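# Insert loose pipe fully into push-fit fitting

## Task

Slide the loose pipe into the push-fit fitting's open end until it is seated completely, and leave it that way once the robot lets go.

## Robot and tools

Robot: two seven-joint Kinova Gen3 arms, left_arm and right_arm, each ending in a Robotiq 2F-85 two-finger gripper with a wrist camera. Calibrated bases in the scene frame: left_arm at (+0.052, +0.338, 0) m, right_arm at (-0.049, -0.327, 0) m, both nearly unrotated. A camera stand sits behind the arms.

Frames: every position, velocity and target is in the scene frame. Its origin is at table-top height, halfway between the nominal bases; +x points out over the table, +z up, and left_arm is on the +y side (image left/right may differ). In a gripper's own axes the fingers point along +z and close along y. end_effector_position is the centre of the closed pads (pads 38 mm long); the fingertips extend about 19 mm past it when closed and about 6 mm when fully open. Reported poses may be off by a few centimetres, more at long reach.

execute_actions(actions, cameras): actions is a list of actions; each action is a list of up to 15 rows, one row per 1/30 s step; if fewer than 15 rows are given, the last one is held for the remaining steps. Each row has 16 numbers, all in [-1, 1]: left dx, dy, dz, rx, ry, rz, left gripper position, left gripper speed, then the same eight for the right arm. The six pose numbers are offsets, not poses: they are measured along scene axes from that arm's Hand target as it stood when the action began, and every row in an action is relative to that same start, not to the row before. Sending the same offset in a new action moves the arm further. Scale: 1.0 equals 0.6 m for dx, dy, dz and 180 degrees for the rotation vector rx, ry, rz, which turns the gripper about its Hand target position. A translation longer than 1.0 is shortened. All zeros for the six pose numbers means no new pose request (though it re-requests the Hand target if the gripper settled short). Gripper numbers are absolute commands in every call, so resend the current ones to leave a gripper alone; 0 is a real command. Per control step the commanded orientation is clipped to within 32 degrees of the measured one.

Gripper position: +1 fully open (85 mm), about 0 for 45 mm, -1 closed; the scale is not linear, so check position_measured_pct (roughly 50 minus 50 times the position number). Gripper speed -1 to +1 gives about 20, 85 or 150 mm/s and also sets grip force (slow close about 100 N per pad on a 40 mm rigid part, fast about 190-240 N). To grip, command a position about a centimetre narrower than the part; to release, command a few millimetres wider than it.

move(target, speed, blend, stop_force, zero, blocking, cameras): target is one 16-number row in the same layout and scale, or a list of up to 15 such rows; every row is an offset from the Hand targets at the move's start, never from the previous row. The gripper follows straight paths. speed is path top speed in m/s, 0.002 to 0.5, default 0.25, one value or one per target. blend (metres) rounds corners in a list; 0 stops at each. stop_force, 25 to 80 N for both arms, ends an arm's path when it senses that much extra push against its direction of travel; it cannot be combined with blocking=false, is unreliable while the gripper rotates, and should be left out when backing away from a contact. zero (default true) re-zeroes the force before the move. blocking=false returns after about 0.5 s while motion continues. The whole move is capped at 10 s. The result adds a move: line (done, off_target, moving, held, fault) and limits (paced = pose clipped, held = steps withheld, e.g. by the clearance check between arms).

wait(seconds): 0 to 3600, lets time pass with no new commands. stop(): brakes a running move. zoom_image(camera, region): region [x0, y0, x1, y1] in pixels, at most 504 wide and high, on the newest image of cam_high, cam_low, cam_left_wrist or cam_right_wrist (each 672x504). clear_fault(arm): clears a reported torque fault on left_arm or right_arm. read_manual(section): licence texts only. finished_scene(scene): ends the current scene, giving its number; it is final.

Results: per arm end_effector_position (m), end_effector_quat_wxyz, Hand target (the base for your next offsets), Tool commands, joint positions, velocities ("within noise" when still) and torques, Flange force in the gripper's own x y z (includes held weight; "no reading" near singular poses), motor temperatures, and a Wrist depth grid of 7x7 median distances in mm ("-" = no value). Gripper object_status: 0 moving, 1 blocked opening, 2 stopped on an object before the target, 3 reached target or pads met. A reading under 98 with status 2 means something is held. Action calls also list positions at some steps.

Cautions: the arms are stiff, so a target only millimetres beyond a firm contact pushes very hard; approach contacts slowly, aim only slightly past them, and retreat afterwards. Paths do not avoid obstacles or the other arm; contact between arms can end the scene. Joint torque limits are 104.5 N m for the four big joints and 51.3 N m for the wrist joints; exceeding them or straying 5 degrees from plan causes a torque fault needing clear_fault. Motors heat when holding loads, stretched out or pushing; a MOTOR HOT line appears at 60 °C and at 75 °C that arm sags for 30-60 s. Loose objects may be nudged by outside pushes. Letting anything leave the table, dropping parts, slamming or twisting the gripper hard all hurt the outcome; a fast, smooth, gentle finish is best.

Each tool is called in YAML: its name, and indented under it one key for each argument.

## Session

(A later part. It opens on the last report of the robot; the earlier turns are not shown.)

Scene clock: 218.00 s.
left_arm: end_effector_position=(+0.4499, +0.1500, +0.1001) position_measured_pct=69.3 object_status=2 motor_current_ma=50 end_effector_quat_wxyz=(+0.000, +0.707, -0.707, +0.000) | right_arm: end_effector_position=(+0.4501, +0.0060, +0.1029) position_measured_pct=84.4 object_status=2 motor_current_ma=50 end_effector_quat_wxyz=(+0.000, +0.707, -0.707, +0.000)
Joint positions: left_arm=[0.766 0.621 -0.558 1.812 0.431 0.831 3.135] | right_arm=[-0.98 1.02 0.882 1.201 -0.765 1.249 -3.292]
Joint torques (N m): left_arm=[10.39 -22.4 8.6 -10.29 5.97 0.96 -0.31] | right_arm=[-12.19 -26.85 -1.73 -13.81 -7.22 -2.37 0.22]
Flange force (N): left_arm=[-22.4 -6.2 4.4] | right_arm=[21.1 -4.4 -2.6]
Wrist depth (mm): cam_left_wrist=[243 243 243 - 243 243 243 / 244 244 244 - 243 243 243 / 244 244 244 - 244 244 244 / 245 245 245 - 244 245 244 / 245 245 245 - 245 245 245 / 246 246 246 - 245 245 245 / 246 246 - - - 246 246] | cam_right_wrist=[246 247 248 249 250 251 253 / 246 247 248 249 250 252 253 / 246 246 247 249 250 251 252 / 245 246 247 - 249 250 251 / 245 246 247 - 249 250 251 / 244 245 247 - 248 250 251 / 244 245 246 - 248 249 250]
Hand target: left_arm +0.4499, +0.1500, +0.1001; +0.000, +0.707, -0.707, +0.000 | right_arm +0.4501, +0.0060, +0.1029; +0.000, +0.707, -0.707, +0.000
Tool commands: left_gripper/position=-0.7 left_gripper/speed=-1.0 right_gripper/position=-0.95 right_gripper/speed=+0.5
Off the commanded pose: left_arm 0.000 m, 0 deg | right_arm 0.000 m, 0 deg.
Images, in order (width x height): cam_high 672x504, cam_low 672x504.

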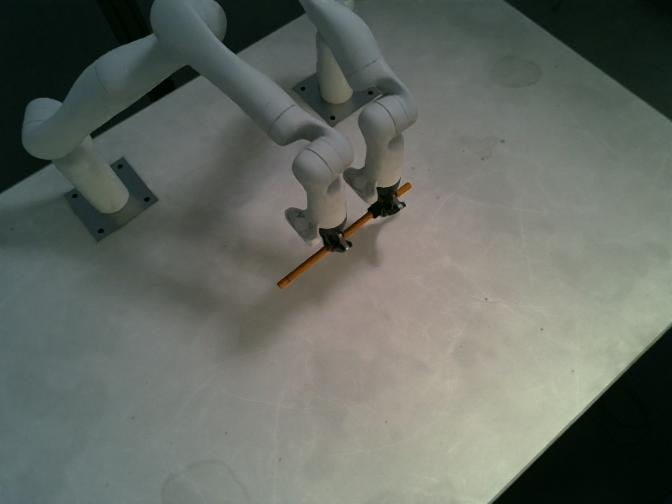

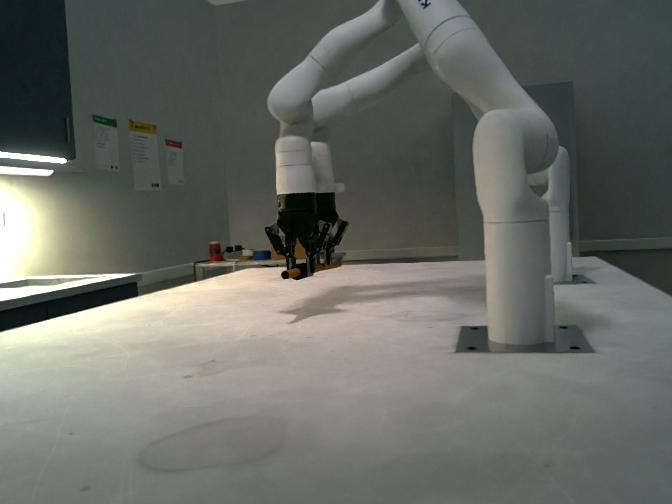

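move:
  target:
    - [0,0,0,0,0,0,-0.7,-1, 0,-0.00667,0,0,0,0,-0.95,0.5]
    - [0,0,0,0,0,0,-0.7,-1, 0,-0.00667,0,0,0,0,-0.1,-0.5]
    - [0,0,0,0,0,0,-0.7,-1, 0,-0.00667,-0.0267,0,0,0,-0.1,-0.5]
    - [0,0,0,0,0,0,-0.7,-1, 0,-0.00667,-0.0267,0,0,0,-0.95,0.7]
  speed: 0.03
  cameras: ["cam_left_wrist", "cam_right_wrist", "cam_low"]

zoom_image:
  camera: "cam_low"
  region: [275, 235, 360, 290]

zoom_image:
  camera: "cam_left_wrist"
  region: [240, 330, 440, 480]

Scene clock: 239.30 s.
left_arm: end_effector_position=(+0.4500, +0.1499, +0.1001) position_measured_pct=69.3 object_status=2 motor_current_ma=50 end_effector_quat_wxyz=(+0.000, +0.707, -0.707, +0.000) | right_arm: end_effector_position=(+0.4501, +0.0020, +0.0869) position_measured_pct=84.0 object_status=2 motor_current_ma=50 end_effector_quat_wxyz=(+0.000, +0.707, -0.707, +0.000)
Joint positions: left_arm=[0.766 0.621 -0.558 1.812 0.431 0.831 3.135] | right_arm=[-0.976 1.035 0.871 1.228 -0.778 1.214 -3.273]
Joint torques (N m): left_arm=[0.44 -19.04 -2.37 -5.27 -0.15 0.69 -0.24] | right_arm=[0.43 -22.3 6.54 -4.8 0.28 -0.81 0.3]
Flange force (N): left_arm=[2.0 -5.4 5.4] | right_arm=[-4.8 -5.1 -3.2]
Wrist depth (mm): cam_left_wrist=[244 244 243 - 243 243 243 / 244 244 244 - 244 244 243 / 245 244 245 - 244 244 244 / 245 245 245 - 245 245 245 / 246 245 246 - 245 245 245 / 246 246 246 - 245 245 245 / 247 246 - - - 246 246] | cam_right_wrist=[230 232 232 - 234 235 236 / 231 231 232 - 234 235 236 / 230 231 231 - 234 234 236 / 229 231 231 - 233 234 235 / 229 230 231 - 233 234 235 / 229 230 230 - 233 233 234 / 228 229 - - 232 233 234]
Hand target: left_arm +0.4500, +0.1499, +0.1001; +0.000, +0.707, -0.707, +0.000 | right_arm +0.4501, +0.0020, +0.0869; +0.000, +0.707, -0.707, +0.000
Off the commanded pose: left_arm 0.000 m, 0 deg | right_arm 0.000 m, 0 deg.
move: done
Images, in order (width x height): cam_low 672x504, cam_left_wrist 672x504, cam_right_wrist 672x504.

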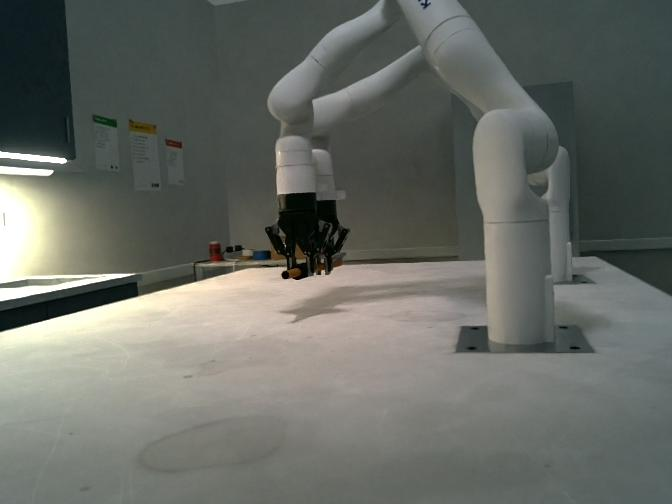

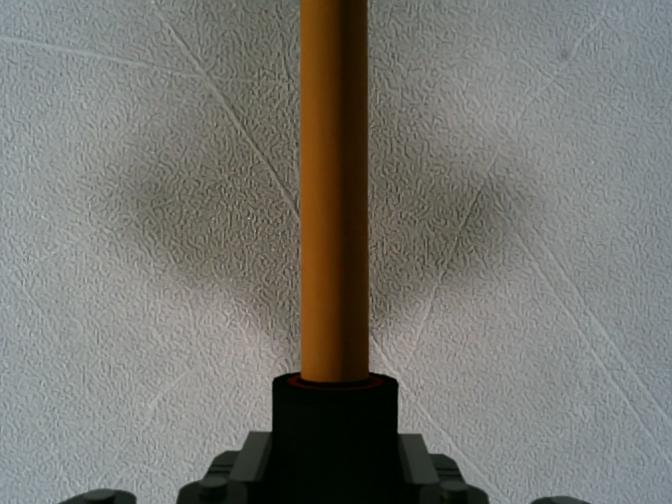

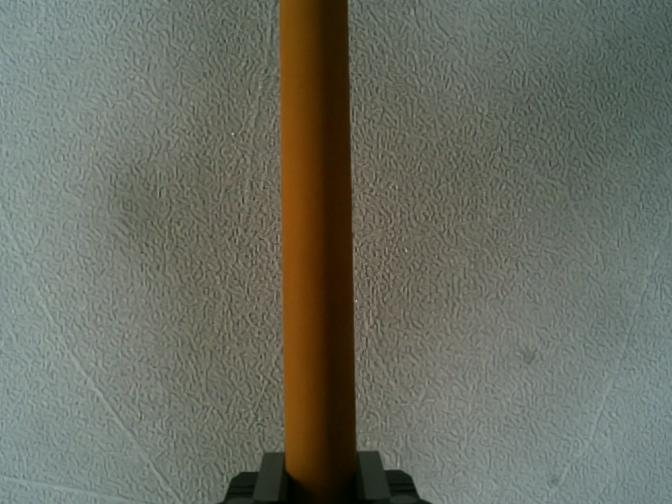

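Scaled by 5.929 from the camera's image (finer frame: 960x720).

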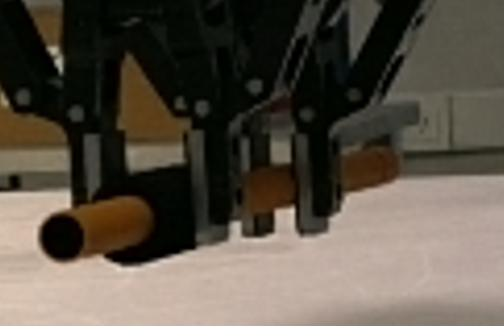

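Scaled by 2.520.

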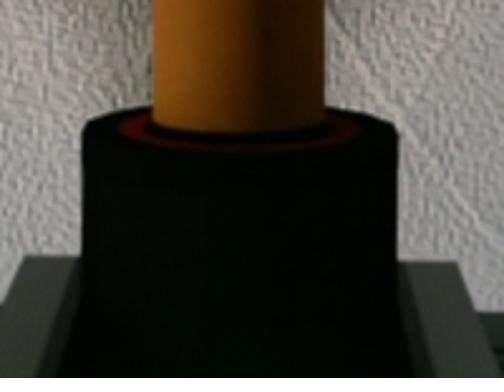

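move:
  target:
    - [0,0,0,0,0,0,0.2,-0.5, 0,0,0,0,0,0,-0.95,0.7]
    - [0,0,-0.02,0,0,0,0.2,-0.5, 0,0,0,-0.0194,0,0,-0.95,0.7]
    - [0,0,-0.02,0,0,0,-0.7,0.7, 0,0,0,-0.0194,0,0,-0.95,0.7]
  speed: 0.03
  cameras: ["cam_left_wrist", "cam_right_wrist", "cam_low"]

zoom_image:
  camera: "cam_low"
  region: [275, 235, 360, 290]

zoom_image:
  camera: "cam_left_wrist"
  region: [240, 330, 440, 480]

Scene clock: 258.67 s.
left_arm: end_effector_position=(+0.4500, +0.1500, +0.0881) position_measured_pct=70.1 object_status=2 motor_current_ma=50 end_effector_quat_wxyz=(+0.000, +0.707, -0.707, +0.000) | right_arm: end_effector_position=(+0.4501, +0.0020, +0.0869) position_measured_pct=84.0 object_status=2 motor_current_ma=50 end_effector_quat_wxyz=(+0.022, +0.707, -0.707, +0.022)
Joint positions: left_arm=[0.757 0.641 -0.545 1.824 0.448 0.801 3.121] | right_arm=[-0.994 1.065 0.896 1.176 -0.741 1.258 -3.324]
Joint torques (N m): left_arm=[-0.01 -17.84 -2.66 -4.93 -0.21 0.26 -0.04] | right_arm=[0.01 -24.41 6.88 -5.04 0.32 -0.41 0.31]
Flange force (N): left_arm=[1.9 -3.8 2.3] | right_arm=[-5.2 -6.5 -0.2]
Wrist depth (mm): cam_left_wrist=[232 232 232 - 231 232 231 / 233 232 232 - 232 232 232 / 233 233 233 - 232 232 232 / 233 233 233 - 233 233 232 / 234 234 233 - 233 233 233 / 234 234 234 - 234 234 233 / 234 234 - - - 234 234] | cam_right_wrist=[239 240 241 - 243 244 245 / 237 238 239 - 242 242 243 / 235 236 236 - 239 240 241 / 233 234 235 - 237 237 239 / 231 232 233 - 235 236 237 / 229 231 231 - 233 234 235 / 228 229 - - 232 233 234]
Hand target: left_arm +0.4500, +0.1499, +0.0881; +0.000, +0.707, -0.707, +0.000 | right_arm +0.4501, +0.0020, +0.0869; +0.022, +0.707, -0.707, +0.022
Off the commanded pose: left_arm 0.000 m, 0 deg | right_arm 0.000 m, 0 deg.
move: done
Images, in order (width x height): cam_low 672x504, cam_left_wrist 672x504, cam_right_wrist 672x504.

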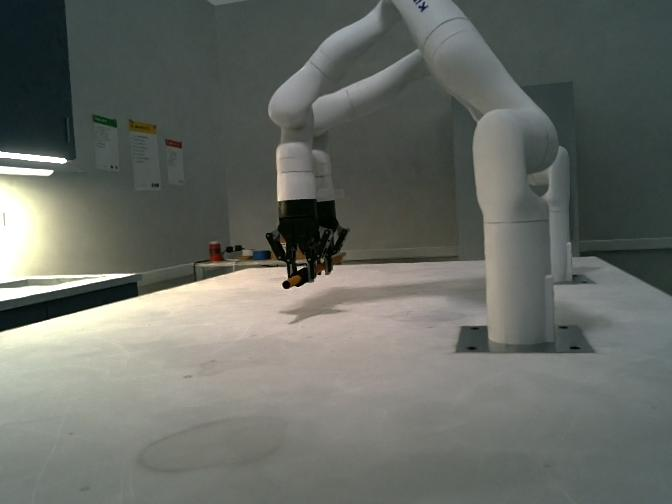

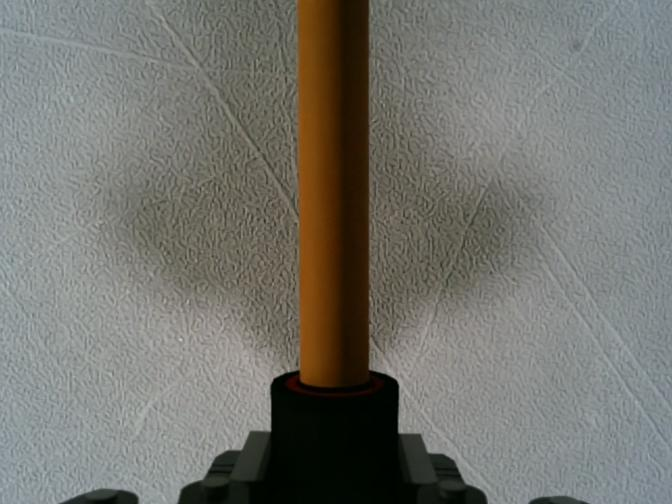

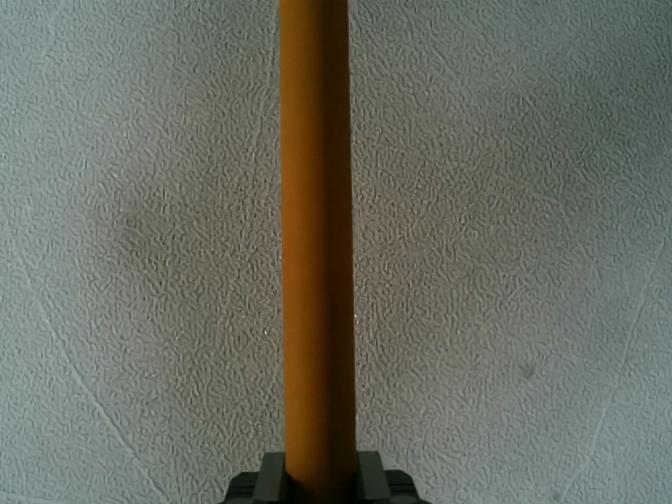

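Scaled by 5.929 from the camera's image (finer frame: 960x720).

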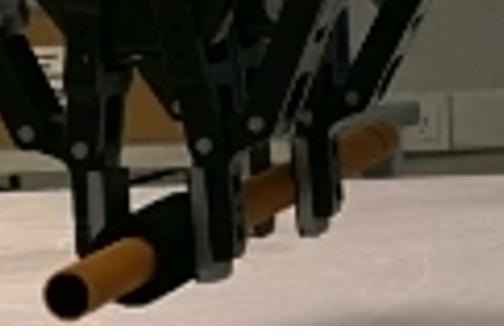

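Scaled by 2.520.

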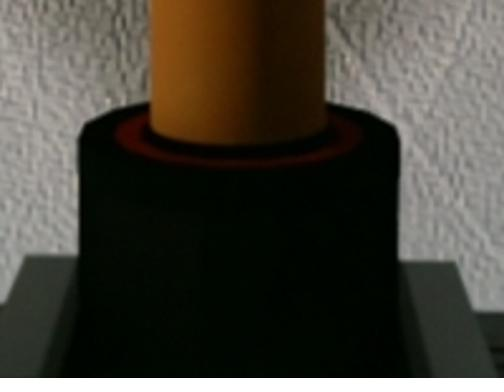

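move:
  target: [0,0,0,0,0,0,-0.7,0.7, 0,0.01,-0.0003,0,0,0,-0.95,0.7]
  speed: 0.01
  stop_force: 80
  cameras: ["cam_left_wrist", "cam_right_wrist"]

zoom_image:
  camera: "cam_left_wrist"
  region: [240, 330, 440, 480]

Scene clock: 264.73 s.
left_arm: end_effector_position=(+0.4499, +0.1500, +0.0881) position_measured_pct=70.1 object_status=2 motor_current_ma=50 end_effector_quat_wxyz=(+0.000, +0.707, -0.707, +0.000) | right_arm: end_effector_position=(+0.4501, +0.0080, +0.0867) position_measured_pct=84.0 object_status=2 motor_current_ma=50 end_effector_quat_wxyz=(+0.022, +0.707, -0.707, +0.022)
Joint positions: left_arm=[0.757 0.641 -0.545 1.824 0.448 0.801 3.121] | right_arm=[-0.997 1.071 0.896 1.159 -0.742 1.266 -3.338]
Joint torques (N m): left_arm=[16.38 -24.34 15.32 -12.92 9.26 1.36 -0.18] | right_arm=[-19.71 -30.62 -5.58 -19.34 -11.25 -3.75 0.01]
Flange force (N): left_arm=[-37.4 -6.9 3.3] | right_arm=[36.6 -3.9 0.8]
Wrist depth (mm): cam_left_wrist=[231 231 231 - 231 231 230 / 232 232 232 - 231 231 231 / 232 232 232 - 232 232 232 / 233 233 233 - 232 232 232 / 233 233 233 - 233 233 233 / 234 234 234 - 234 233 234 / 234 234 - - - 234 234] | cam_right_wrist=[239 240 241 - 243 244 245 / 237 238 239 - 241 242 243 / 234 236 237 - 239 240 241 / 233 234 235 - 237 238 239 / 231 232 233 - 235 236 237 / 229 230 231 - 233 233 235 / 227 229 - - 232 233 233]
Hand target: left_arm +0.4500, +0.1499, +0.0881; +0.000, +0.707, -0.707, +0.000 | right_arm +0.4501, +0.0080, +0.0867; +0.022, +0.707, -0.707, +0.022
Off the commanded pose: left_arm 0.000 m, 0 deg | right_arm 0.000 m, 0 deg.
move: done

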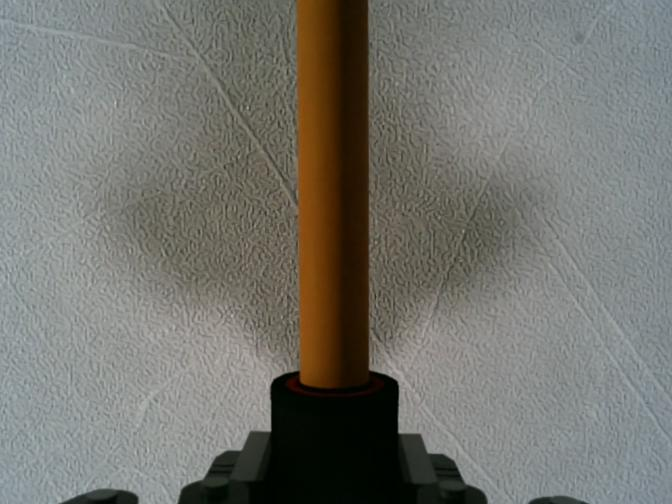

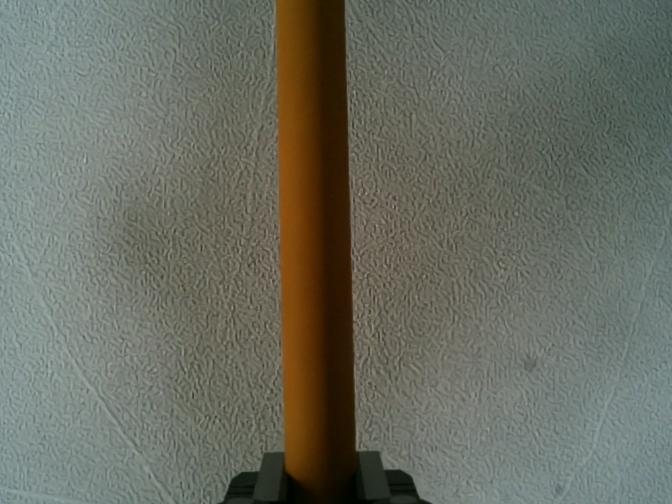

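Scaled by 2.520.

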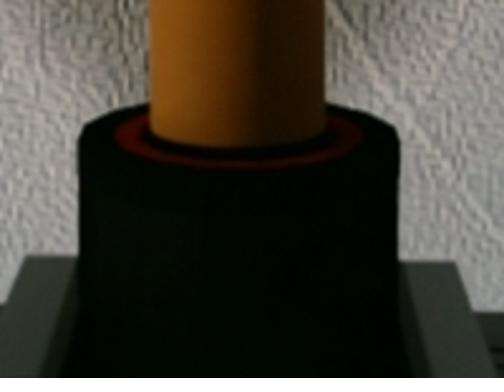

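move:
  target: [0,0,0,0,0,0,-0.7,0.7, 0,0.0058,-0.0002,0,0,0,-0.95,0.7]
  speed: 0.01

move:
  target: [0,0,0,0,0,0,-0.7,0.7, 0,-0.0158,0.0005,0,0,0,-0.95,0.7]
  speed: 0.02
  cameras: ["cam_left_wrist", "cam_right_wrist"]

zoom_image:
  camera: "cam_left_wrist"
  region: [270, 340, 400, 440]

Scene clock: 277.47 s.
left_arm: end_effector_position=(+0.4500, +0.1500, +0.0881) position_measured_pct=70.1 object_status=2 motor_current_ma=50 end_effector_quat_wxyz=(+0.000, +0.707, -0.707, +0.000) | right_arm: end_effector_position=(+0.4500, +0.0116, +0.0866) position_measured_pct=84.0 object_status=2 motor_current_ma=50 end_effector_quat_wxyz=(+0.022, +0.707, -0.707, +0.022)
Joint positions: left_arm=[0.757 0.641 -0.545 1.824 0.448 0.801 3.121] | right_arm=[-0.998 1.075 0.895 1.149 -0.743 1.271 -3.346]
Joint torques (N m): left_arm=[19.14 -26.12 18.25 -15.19 11.07 1.08 -0.17] | right_arm=[-24.19 -31.24 -8.53 -21.57 -13.34 -4.02 0.08]
Flange force (N): left_arm=[-44.6 -6.4 4.2] | right_arm=[44.4 -5.5 0.2]
Wrist depth (mm): cam_left_wrist=[231 231 231 - 231 231 231 / 232 232 232 - 231 231 231 / 232 232 232 - 232 232 232 / 233 232 232 - 232 232 232 / 233 233 233 - 233 233 232 / 234 234 234 - 233 233 233 / 234 234 - - - 234 233] | cam_right_wrist=[239 240 241 - 243 245 246 / 237 238 239 - 241 242 243 / 235 236 237 - 239 240 241 / 233 234 235 - 236 238 239 / 231 232 233 - 235 236 237 / 229 230 231 - 233 234 235 / 228 229 - - 232 232 233]
Hand target: left_arm +0.4500, +0.1499, +0.0881; +0.000, +0.707, -0.707, +0.000 | right_arm +0.4501, +0.0115, +0.0866; +0.022, +0.707, -0.707, +0.022
Off the commanded pose: left_arm 0.000 m, 0 deg | right_arm 0.000 m, 0 deg.
move: done

Scene clock: 278.20 s.
left_arm: end_effector_position=(+0.4500, +0.1496, +0.0882) position_measured_pct=70.1 object_status=2 motor_current_ma=50 end_effector_quat_wxyz=(+0.000, +0.707, -0.707, +0.001) | right_arm: end_effector_position=(+0.4500, +0.0022, +0.0870) position_measured_pct=84.0 object_status=2 motor_current_ma=50 end_effector_quat_wxyz=(+0.022, +0.707, -0.707, +0.022)
Joint positions: left_arm=[0.757 0.641 -0.545 1.824 0.448 0.801 3.121] | right_arm=[-0.995 1.065 0.896 1.176 -0.741 1.258 -3.324]
Joint torques (N m): left_arm=[-5.39 -16.24 -8.77 -2.63 -3.37 -0.2 -0.03] | right_arm=[6.44 -21.72 10.76 -0.02 4.26 0.77 0.44]
Flange force (N): left_arm=[14.9 -2.8 3.2] | right_arm=[-19.0 -7.6 -1.6]
Wrist depth (mm): cam_left_wrist=[232 232 232 - 232 232 231 / 233 232 232 - 232 232 232 / 233 233 233 - 232 233 232 / 233 233 233 - 233 233 233 / 234 234 234 - 233 233 233 / 234 234 234 - 234 234 234 / 235 234 - - - 234 234] | cam_right_wrist=[239 239 241 - 243 244 245 / 237 238 239 - 241 242 243 / 235 236 237 - 239 239 241 / 233 234 235 - 238 238 239 / 231 233 233 - 235 237 237 / 230 231 231 - 234 234 235 / 228 230 - - 232 233 234]
Hand target: left_arm +0.4500, +0.1499, +0.0881; +0.000, +0.707, -0.707, +0.000 | right_arm +0.4501, +0.0020, +0.0869; +0.022, +0.707, -0.707, +0.022
Off the commanded pose: left_arm 0.000 m, 0 deg | right_arm 0.000 m, 0 deg.
move: done

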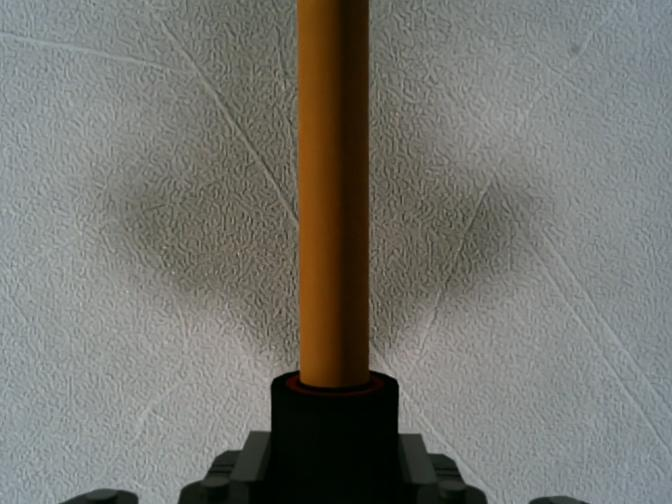

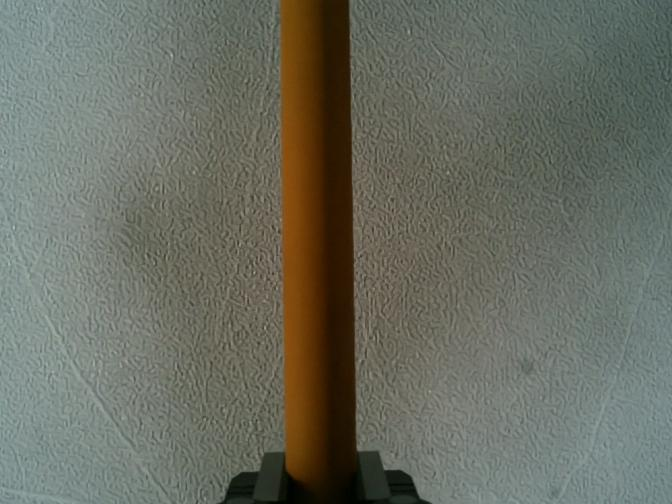

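Scaled by 3.877.

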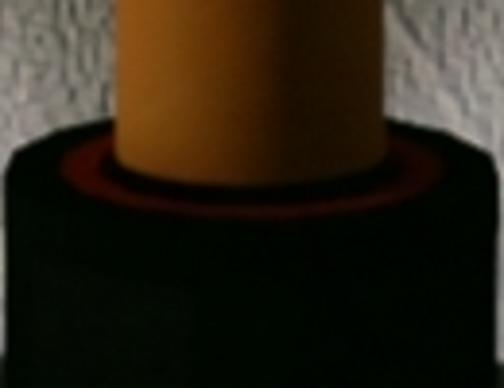

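move:
  target:
    - [0,0,0,0,0,0,-0.7,0.7, 0,0.0033,0,0,0,0,-0.95,0.7]
    - [0,0,0,0,0,0,-0.7,0.7, 0,0.0033,0,0,0,0,-0.1,-0.5]
    - [0,0,0,0,0,0,-0.7,0.7, 0,-0.0183,0.0025,0,0,0,-0.1,-0.5]
    - [0,0,0,0,0,0,-0.7,0.7, 0,-0.0183,0.0025,0,0,0,-0.95,1]
  speed: 0.04
  cameras: ["cam_left_wrist", "cam_right_wrist"]

zoom_image:
  camera: "cam_right_wrist"
  region: [240, 0, 390, 100]

move:
  target: [0,0,0,0,0,0,-0.7,0.7, 0,0.0167,-0.0005,0,0,0,-0.95,1]
  speed: 0.01
  stop_force: 80
  cameras: ["cam_left_wrist", "cam_right_wrist"]

zoom_image:
  camera: "cam_right_wrist"
  region: [240, 0, 390, 100]

zoom_image:
  camera: "cam_left_wrist"
  region: [240, 330, 440, 480]

Scene clock: 302.97 s.
left_arm: end_effector_position=(+0.4500, +0.1499, +0.0881) position_measured_pct=70.1 object_status=2 motor_current_ma=50 end_effector_quat_wxyz=(+0.000, +0.707, -0.707, +0.000) | right_arm: end_effector_position=(+0.4501, -0.0090, +0.0884) position_measured_pct=84.4 object_status=2 motor_current_ma=50 end_effector_quat_wxyz=(+0.022, +0.707, -0.707, +0.022)
Joint positions: left_arm=[0.757 0.641 -0.545 1.824 0.448 0.801 3.121] | right_arm=[-0.989 1.052 0.898 1.206 -0.738 1.245 -3.299]
Joint torques (N m): left_arm=[0.66 -19.5 -2.14 -5.77 0.26 0.38 -0.08] | right_arm=[-0.55 -22.6 6.05 -4.9 0.04 -0.55 0.25]
Flange force (N): left_arm=[0.6 -4.3 5.4] | right_arm=[-3.3 -6.1 -3.1]
Wrist depth (mm): cam_left_wrist=[232 232 232 - 231 231 231 / 232 232 232 - 232 232 232 / 233 233 233 - 232 232 232 / 233 233 233 - 233 233 232 / 234 233 234 - 233 233 233 / 234 234 234 - 234 234 233 / 234 234 - - - 234 234] | cam_right_wrist=[240 241 242 - 245 246 247 / 238 239 240 - 242 243 245 / 237 238 238 - 240 242 243 / 235 236 236 - 238 239 241 / 233 234 235 - 236 238 239 / 231 231 233 - 235 236 237 / 229 230 - - 234 235 236]
Hand target: left_arm +0.4499, +0.1499, +0.0881; +0.000, +0.707, -0.707, +0.000 | right_arm +0.4501, -0.0090, +0.0884; +0.022, +0.707, -0.707, +0.022
Off the commanded pose: left_arm 0.000 m, 0 deg | right_arm 0.000 m, 0 deg.
move: done

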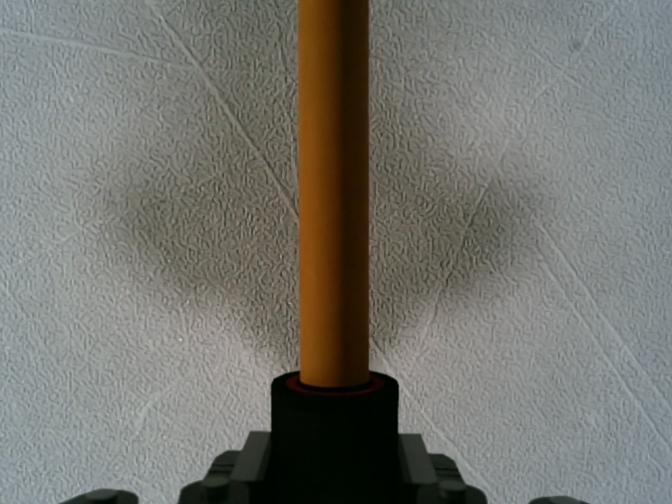

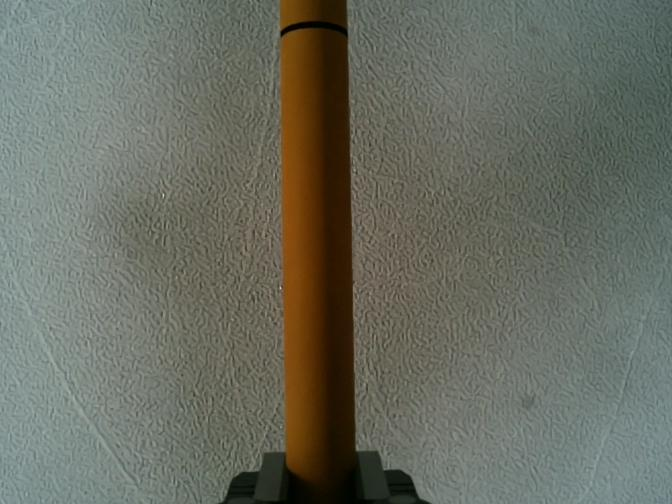

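Scaled by 3.360.

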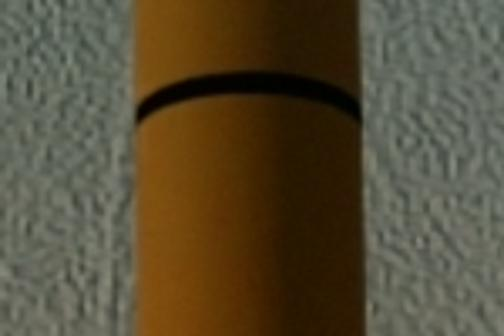

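Scene clock: 304.57 s.
left_arm: end_effector_position=(+0.4499, +0.1500, +0.0881) position_measured_pct=70.1 object_status=2 motor_current_ma=50 end_effector_quat_wxyz=(+0.000, +0.707, -0.707, +0.000) | right_arm: end_effector_position=(+0.4501, +0.0010, +0.0881) position_measured_pct=84.4 object_status=2 motor_current_ma=50 end_effector_quat_wxyz=(+0.022, +0.707, -0.707, +0.022)
Joint positions: left_arm=[0.757 0.641 -0.545 1.824 0.448 0.801 3.121] | right_arm=[-0.994 1.062 0.897 1.178 -0.74 1.259 -3.322]
Joint torques (N m): left_arm=[21.61 -27.46 20.97 -16.61 12.67 1.22 -0.2] | right_arm=[-27.19 -31.77 -10.81 -23.54 -15.32 -4.16 -0.02]
Flange force (N): left_arm=[-50.6 -6.7 4.8] | right_arm=[51.0 -5.0 0.1]
Wrist depth (mm): cam_left_wrist=[231 231 231 - 230 230 230 / 231 231 231 - 231 231 231 / 232 232 232 - 231 231 231 / 232 233 232 - 232 232 232 / 233 233 233 - 233 233 233 / 234 233 233 - 233 233 233 / 234 234 - - - 233 234] | cam_right_wrist=[241 242 243 - 245 246 247 / 238 240 241 - 243 244 245 / 236 238 238 - 241 242 243 / 235 235 236 - 238 239 241 / 233 233 235 - 236 237 239 / 231 231 232 - 234 235 236 / 229 230 - - 233 234 234]
Hand target: left_arm +0.4499, +0.1500, +0.0881; +0.000, +0.707, -0.707, +0.000 | right_arm +0.4501, +0.0010, +0.0881; +0.022, +0.707, -0.707, +0.022
Off the commanded pose: left_arm 0.000 m, 0 deg | right_arm 0.000 m, 0 deg.
move: done

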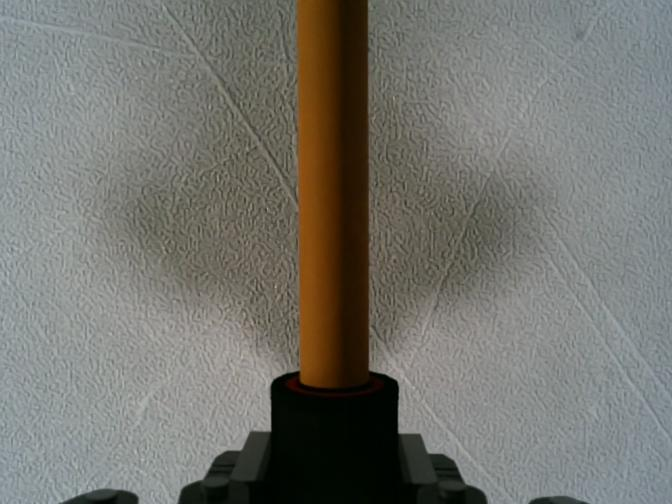

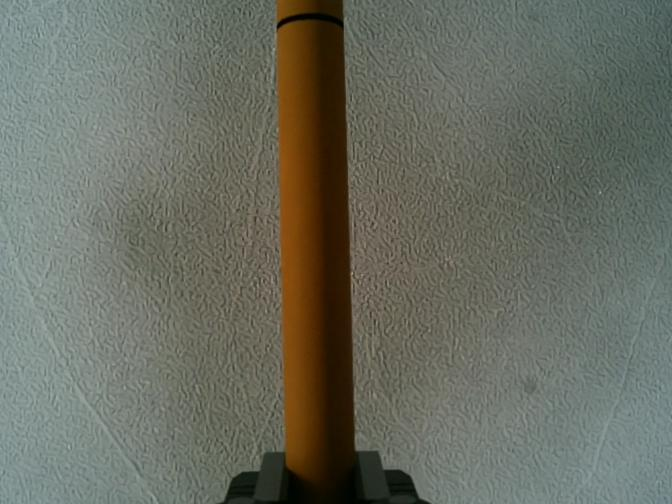

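Scaled by 3.360.

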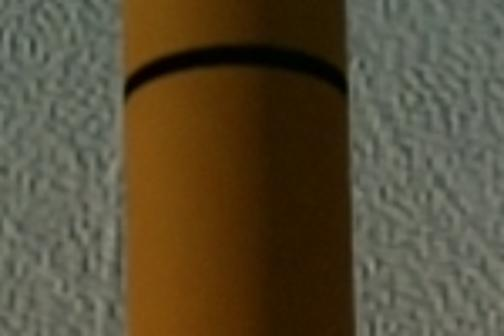

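Scaled by 2.520.

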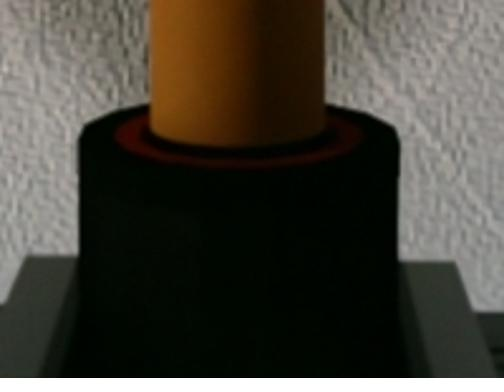

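move:
  target:
    - [0,0,0,0,0,0,-0.7,0.7, 0,-0.0135,0.0003,0,0,0,-0.95,1]
    - [0,0,0,0,0,0,-0.7,0.7, 0,-0.0135,0.0003,0,0,0,0.1,-0.5]
    - [0,0,0,0,0,0,-0.7,0.7, 0,-0.0135,0.18,0,0,0,0.1,-0.5]
    - [0,0,-0.0917,0.0172,0,0,-0.7,0.7, 0,-0.1,0.2,0,0,0,0.1,-0.5]
  speed: [0.02,0.05,0.12,0.06]
  cameras: ["cam_left_wrist", "cam_low", "cam_high"]

zoom_image:
  camera: "cam_low"
  region: [265, 230, 365, 300]

Scene clock: 323.97 s.
left_arm: end_effector_position=(+0.4499, +0.1500, +0.0331) position_measured_pct=70.1 object_status=2 motor_current_ma=50 end_effector_quat_wxyz=(-0.019, +0.707, -0.707, -0.019) | right_arm: end_effector_position=(+0.4502, -0.0591, +0.2081) position_measured_pct=45.0 object_status=3 motor_current_ma=0 end_effector_quat_wxyz=(+0.022, +0.707, -0.707, +0.022)
Joint positions: left_arm=[0.768 0.76 -0.519 1.837 0.48 0.693 3.127] | right_arm=[-0.954 0.873 0.974 1.164 -0.633 1.436 -3.262]
Joint torques (N m): left_arm=[-0.05 -20.36 -3.26 -5.12 -0.1 -0.11 -0.03] | right_arm=[-0.59 -20.92 5.44 -5.38 0.34 -0.01 0.43]
Flange force (N): left_arm=[1.8 -2.4 5.5] | right_arm=[-3.8 -7.7 -4.0]
Wrist depth (mm): cam_left_wrist=[171 171 171 - 171 171 171 / 173 172 172 - 172 172 172 / 174 174 174 - 174 174 174 / 175 175 175 - 175 175 175 / 177 177 177 - 177 176 176 / 178 178 178 - 178 178 178 / 179 179 - - - 179 179] | cam_right_wrist=[362 365 366 366 369 371 371 / 358 361 361 363 366 367 368 / 357 357 361 361 362 364 365 / 354 354 357 358 359 362 362 / 352 352 354 354 356 358 360 / 349 350 352 350 353 355 357 / 345 347 349 349 351 352 354]
Hand target: left_arm +0.4500, +0.1499, +0.0331; -0.019, +0.707, -0.707, -0.019 | right_arm +0.4501, -0.0590, +0.2081; +0.022, +0.707, -0.707, +0.022
Off the commanded pose: left_arm 0.000 m, 0 deg | right_arm 0.000 m, 0 deg.
move: done
Images, in order (width x height): cam_high 672x504, cam_low 672x504, cam_left_wrist 672x504.

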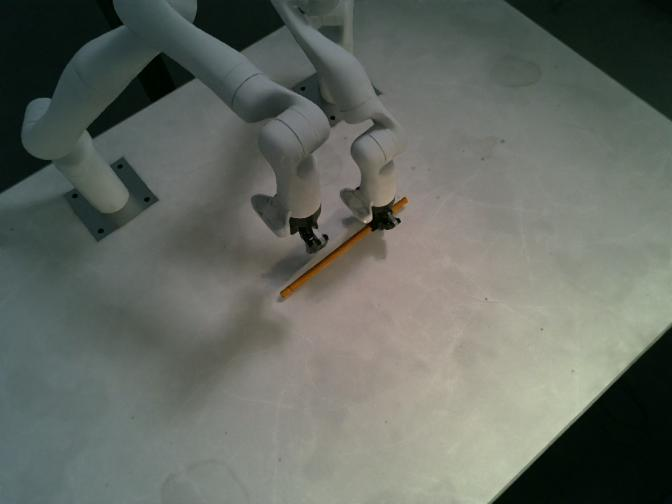

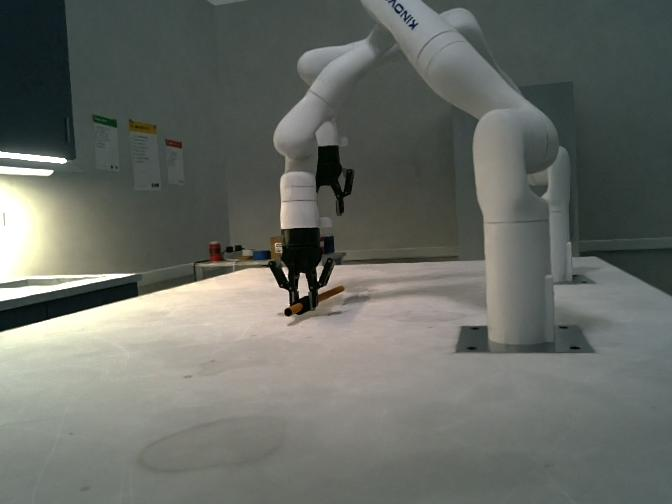

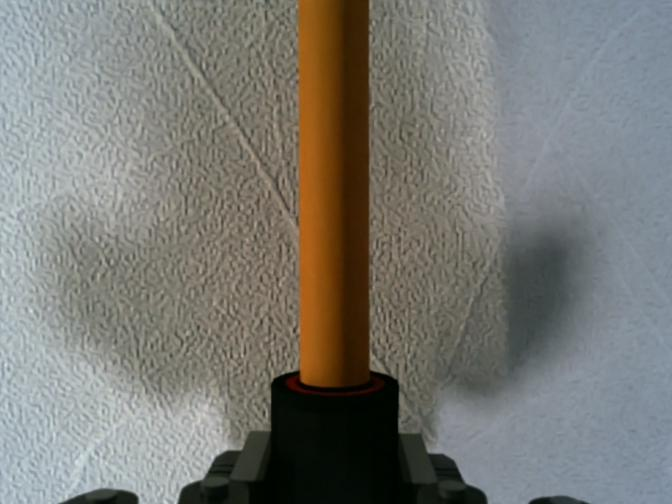

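Scaled by 5.040 from the camera's image (finer frame: 960x720).

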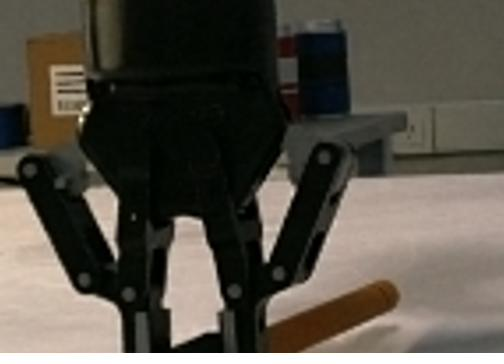

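move:
  target: [0,0,-0.021,0,0,0,-0.7,0.7, 0,0,0,0,0,0,0.1,-0.5]
  speed: 0.015
  stop_force: 25
  cameras: ["cam_low"]

zoom_image:
  camera: "cam_low"
  region: [265, 265, 365, 335]

Scene clock: 330.17 s.
left_arm: end_effector_position=(+0.4500, +0.1500, +0.0218) position_measured_pct=70.1 object_status=2 motor_current_ma=50 end_effector_quat_wxyz=(-0.019, +0.707, -0.707, -0.018) | right_arm: end_effector_position=(+0.4501, -0.0590, +0.2081) position_measured_pct=45.0 object_status=3 motor_current_ma=0 end_effector_quat_wxyz=(+0.022, +0.707, -0.707, +0.022)
Joint positions: left_arm=[0.758 0.781 -0.504 1.842 0.496 0.666 3.115] | right_arm=[-0.954 0.873 0.973 1.164 -0.633 1.436 -3.262]
Joint torques (N m): left_arm=[-0.07 0.64 1.75 -4.65 1.74 -4.52 0.06] | right_arm=[-0.69 -20.88 5.4 -5.4 0.33 -0.03 0.39]
Flange force (N): left_arm=[-8.9 12.9 -53.1] | right_arm=[-3.6 -7.8 -4.0]
Wrist depth (mm): cam_left_wrist=[- - - - - - - / - - - - - - - / - - - - - - - / 165 165 165 - 165 165 165 / 167 166 166 - 166 166 166 / 168 168 167 - 167 167 167 / 169 169 - - - 168 168] | cam_right_wrist=[363 363 365 367 368 370 371 / 359 361 362 363 366 367 368 / 356 358 359 361 363 365 366 / 353 355 357 358 359 361 363 / 351 352 354 355 356 357 360 / 348 351 350 352 354 356 356 / 346 347 348 350 350 354 355]
Hand target: left_arm +0.4501, +0.1499, +0.0218; -0.019, +0.707, -0.707, -0.018 (not the last commanded pose) | right_arm +0.4501, -0.0590, +0.2081; +0.022, +0.707, -0.707, +0.022
Off the commanded pose: left_arm 0.001 m, 0 deg | right_arm 0.000 m, 0 deg.
move: contact (left_arm)

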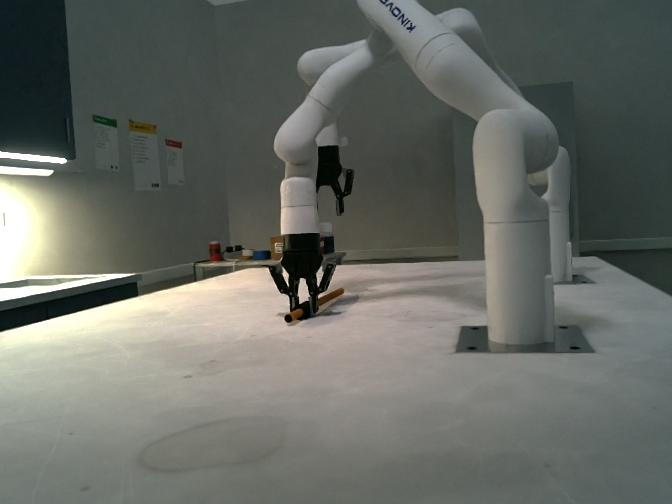

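Scaled by 5.040 from the camera's image (finer frame: 960x720).

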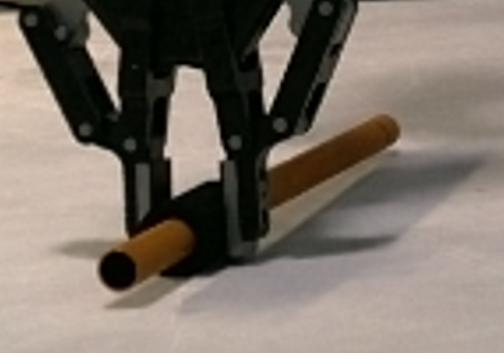

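move:
  target:
    - [0,0,0.0025,0,0,0,-0.7,0.7, 0,0,0,0,0,0,0.1,-0.5]
    - [0,0,0.0025,0,0,0,0.2,-1, 0,0,0,0,0,0,0.1,-0.5]
    - [0,0,0.17,-0.01,0,0,0.2,-1, 0,0,0,0,0,0,0.1,-0.5]
  speed: [0.02,0.05,0.1]
  cameras: ["cam_low", "cam_left_wrist", "cam_high"]

zoom_image:
  camera: "cam_low"
  region: [265, 265, 365, 335]

Scene clock: 337.60 s.
left_arm: end_effector_position=(+0.4500, +0.1499, +0.1238) position_measured_pct=39.8 object_status=3 motor_current_ma=0 end_effector_quat_wxyz=(-0.008, +0.707, -0.707, -0.007) | right_arm: end_effector_position=(+0.4501, -0.0590, +0.2081) position_measured_pct=45.0 object_status=3 motor_current_ma=0 end_effector_quat_wxyz=(+0.022, +0.707, -0.707, +0.022)
Joint positions: left_arm=[0.805 0.591 -0.595 1.776 0.383 0.901 3.185] | right_arm=[-0.954 0.873 0.973 1.164 -0.633 1.436 -3.262]
Joint torques (N m): left_arm=[-0.04 -17.87 -2.92 -6.29 -0.14 -0.1 -0.02] | right_arm=[-0.67 -20.9 5.43 -5.43 0.32 -0.03 0.45]
Flange force (N): left_arm=[1.7 -3.0 2.5] | right_arm=[-3.7 -7.7 -4.0]
Wrist depth (mm): cam_left_wrist=[264 264 264 246 264 264 263 / 266 265 265 265 265 265 264 / 267 266 266 266 266 266 266 / 268 268 268 267 267 267 267 / 269 269 268 244 268 268 268 / 270 270 270 243 270 269 269 / 271 271 271 244 270 271 271] | cam_right_wrist=[362 362 365 367 368 370 371 / 359 360 363 363 366 367 369 / 357 358 360 361 362 363 365 / 353 355 356 358 361 361 361 / 351 352 353 354 356 357 360 / 348 348 351 351 354 355 356 / 347 347 348 349 352 353 354]
Hand target: left_arm +0.4501, +0.1499, +0.1238; -0.008, +0.707, -0.707, -0.007 | right_arm +0.4501, -0.0590, +0.2081; +0.022, +0.707, -0.707, +0.022
Off the commanded pose: left_arm 0.000 m, 0 deg | right_arm 0.000 m, 0 deg.
move: done
Images, in order (width x height): cam_high 672x504, cam_low 672x504, cam_left_wrist 672x504.

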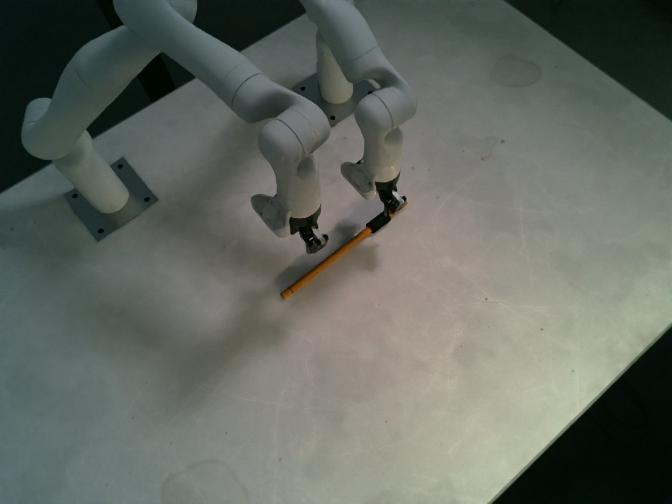

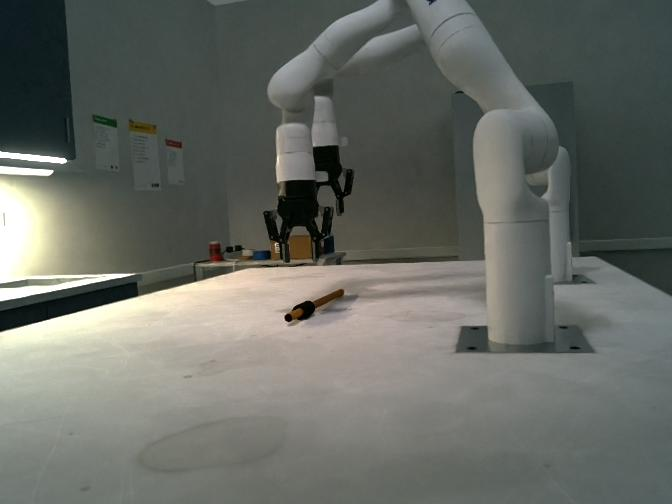

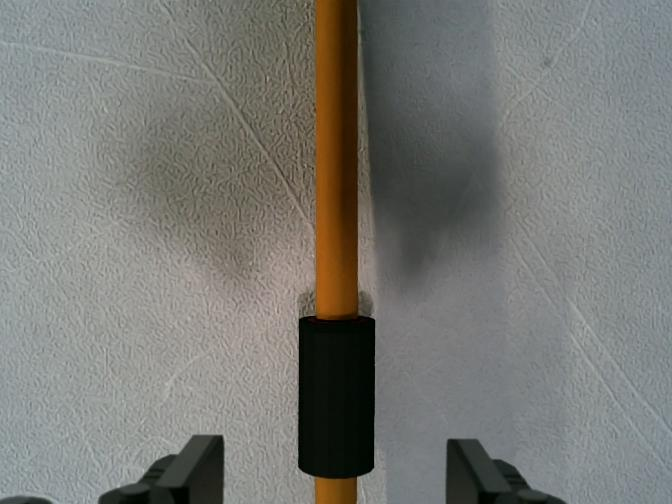

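Scaled by 5.040 from the camera's image (finer frame: 960x720).

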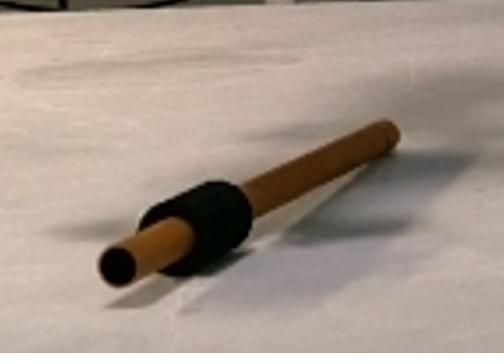

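zoom_image:
  camera: "cam_left_wrist"
  region: [286, 280, 386, 355]

zoom_image:
  camera: "cam_high"
  region: [260, 180, 430, 310]

Scaled by 5.040.

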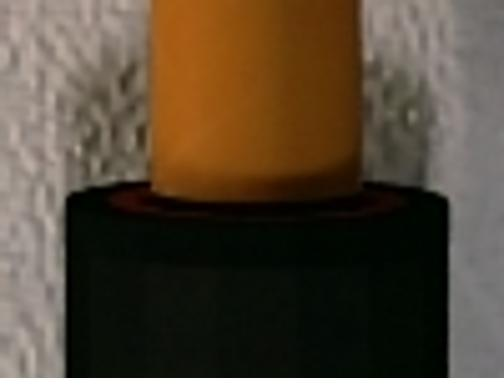

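Scaled by 2.965 from the camera's image (finer frame: 960x720).

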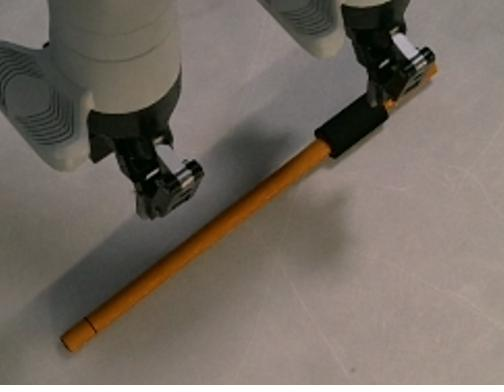

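finished_scene:
  scene: 1

The scene is finished: the task was done.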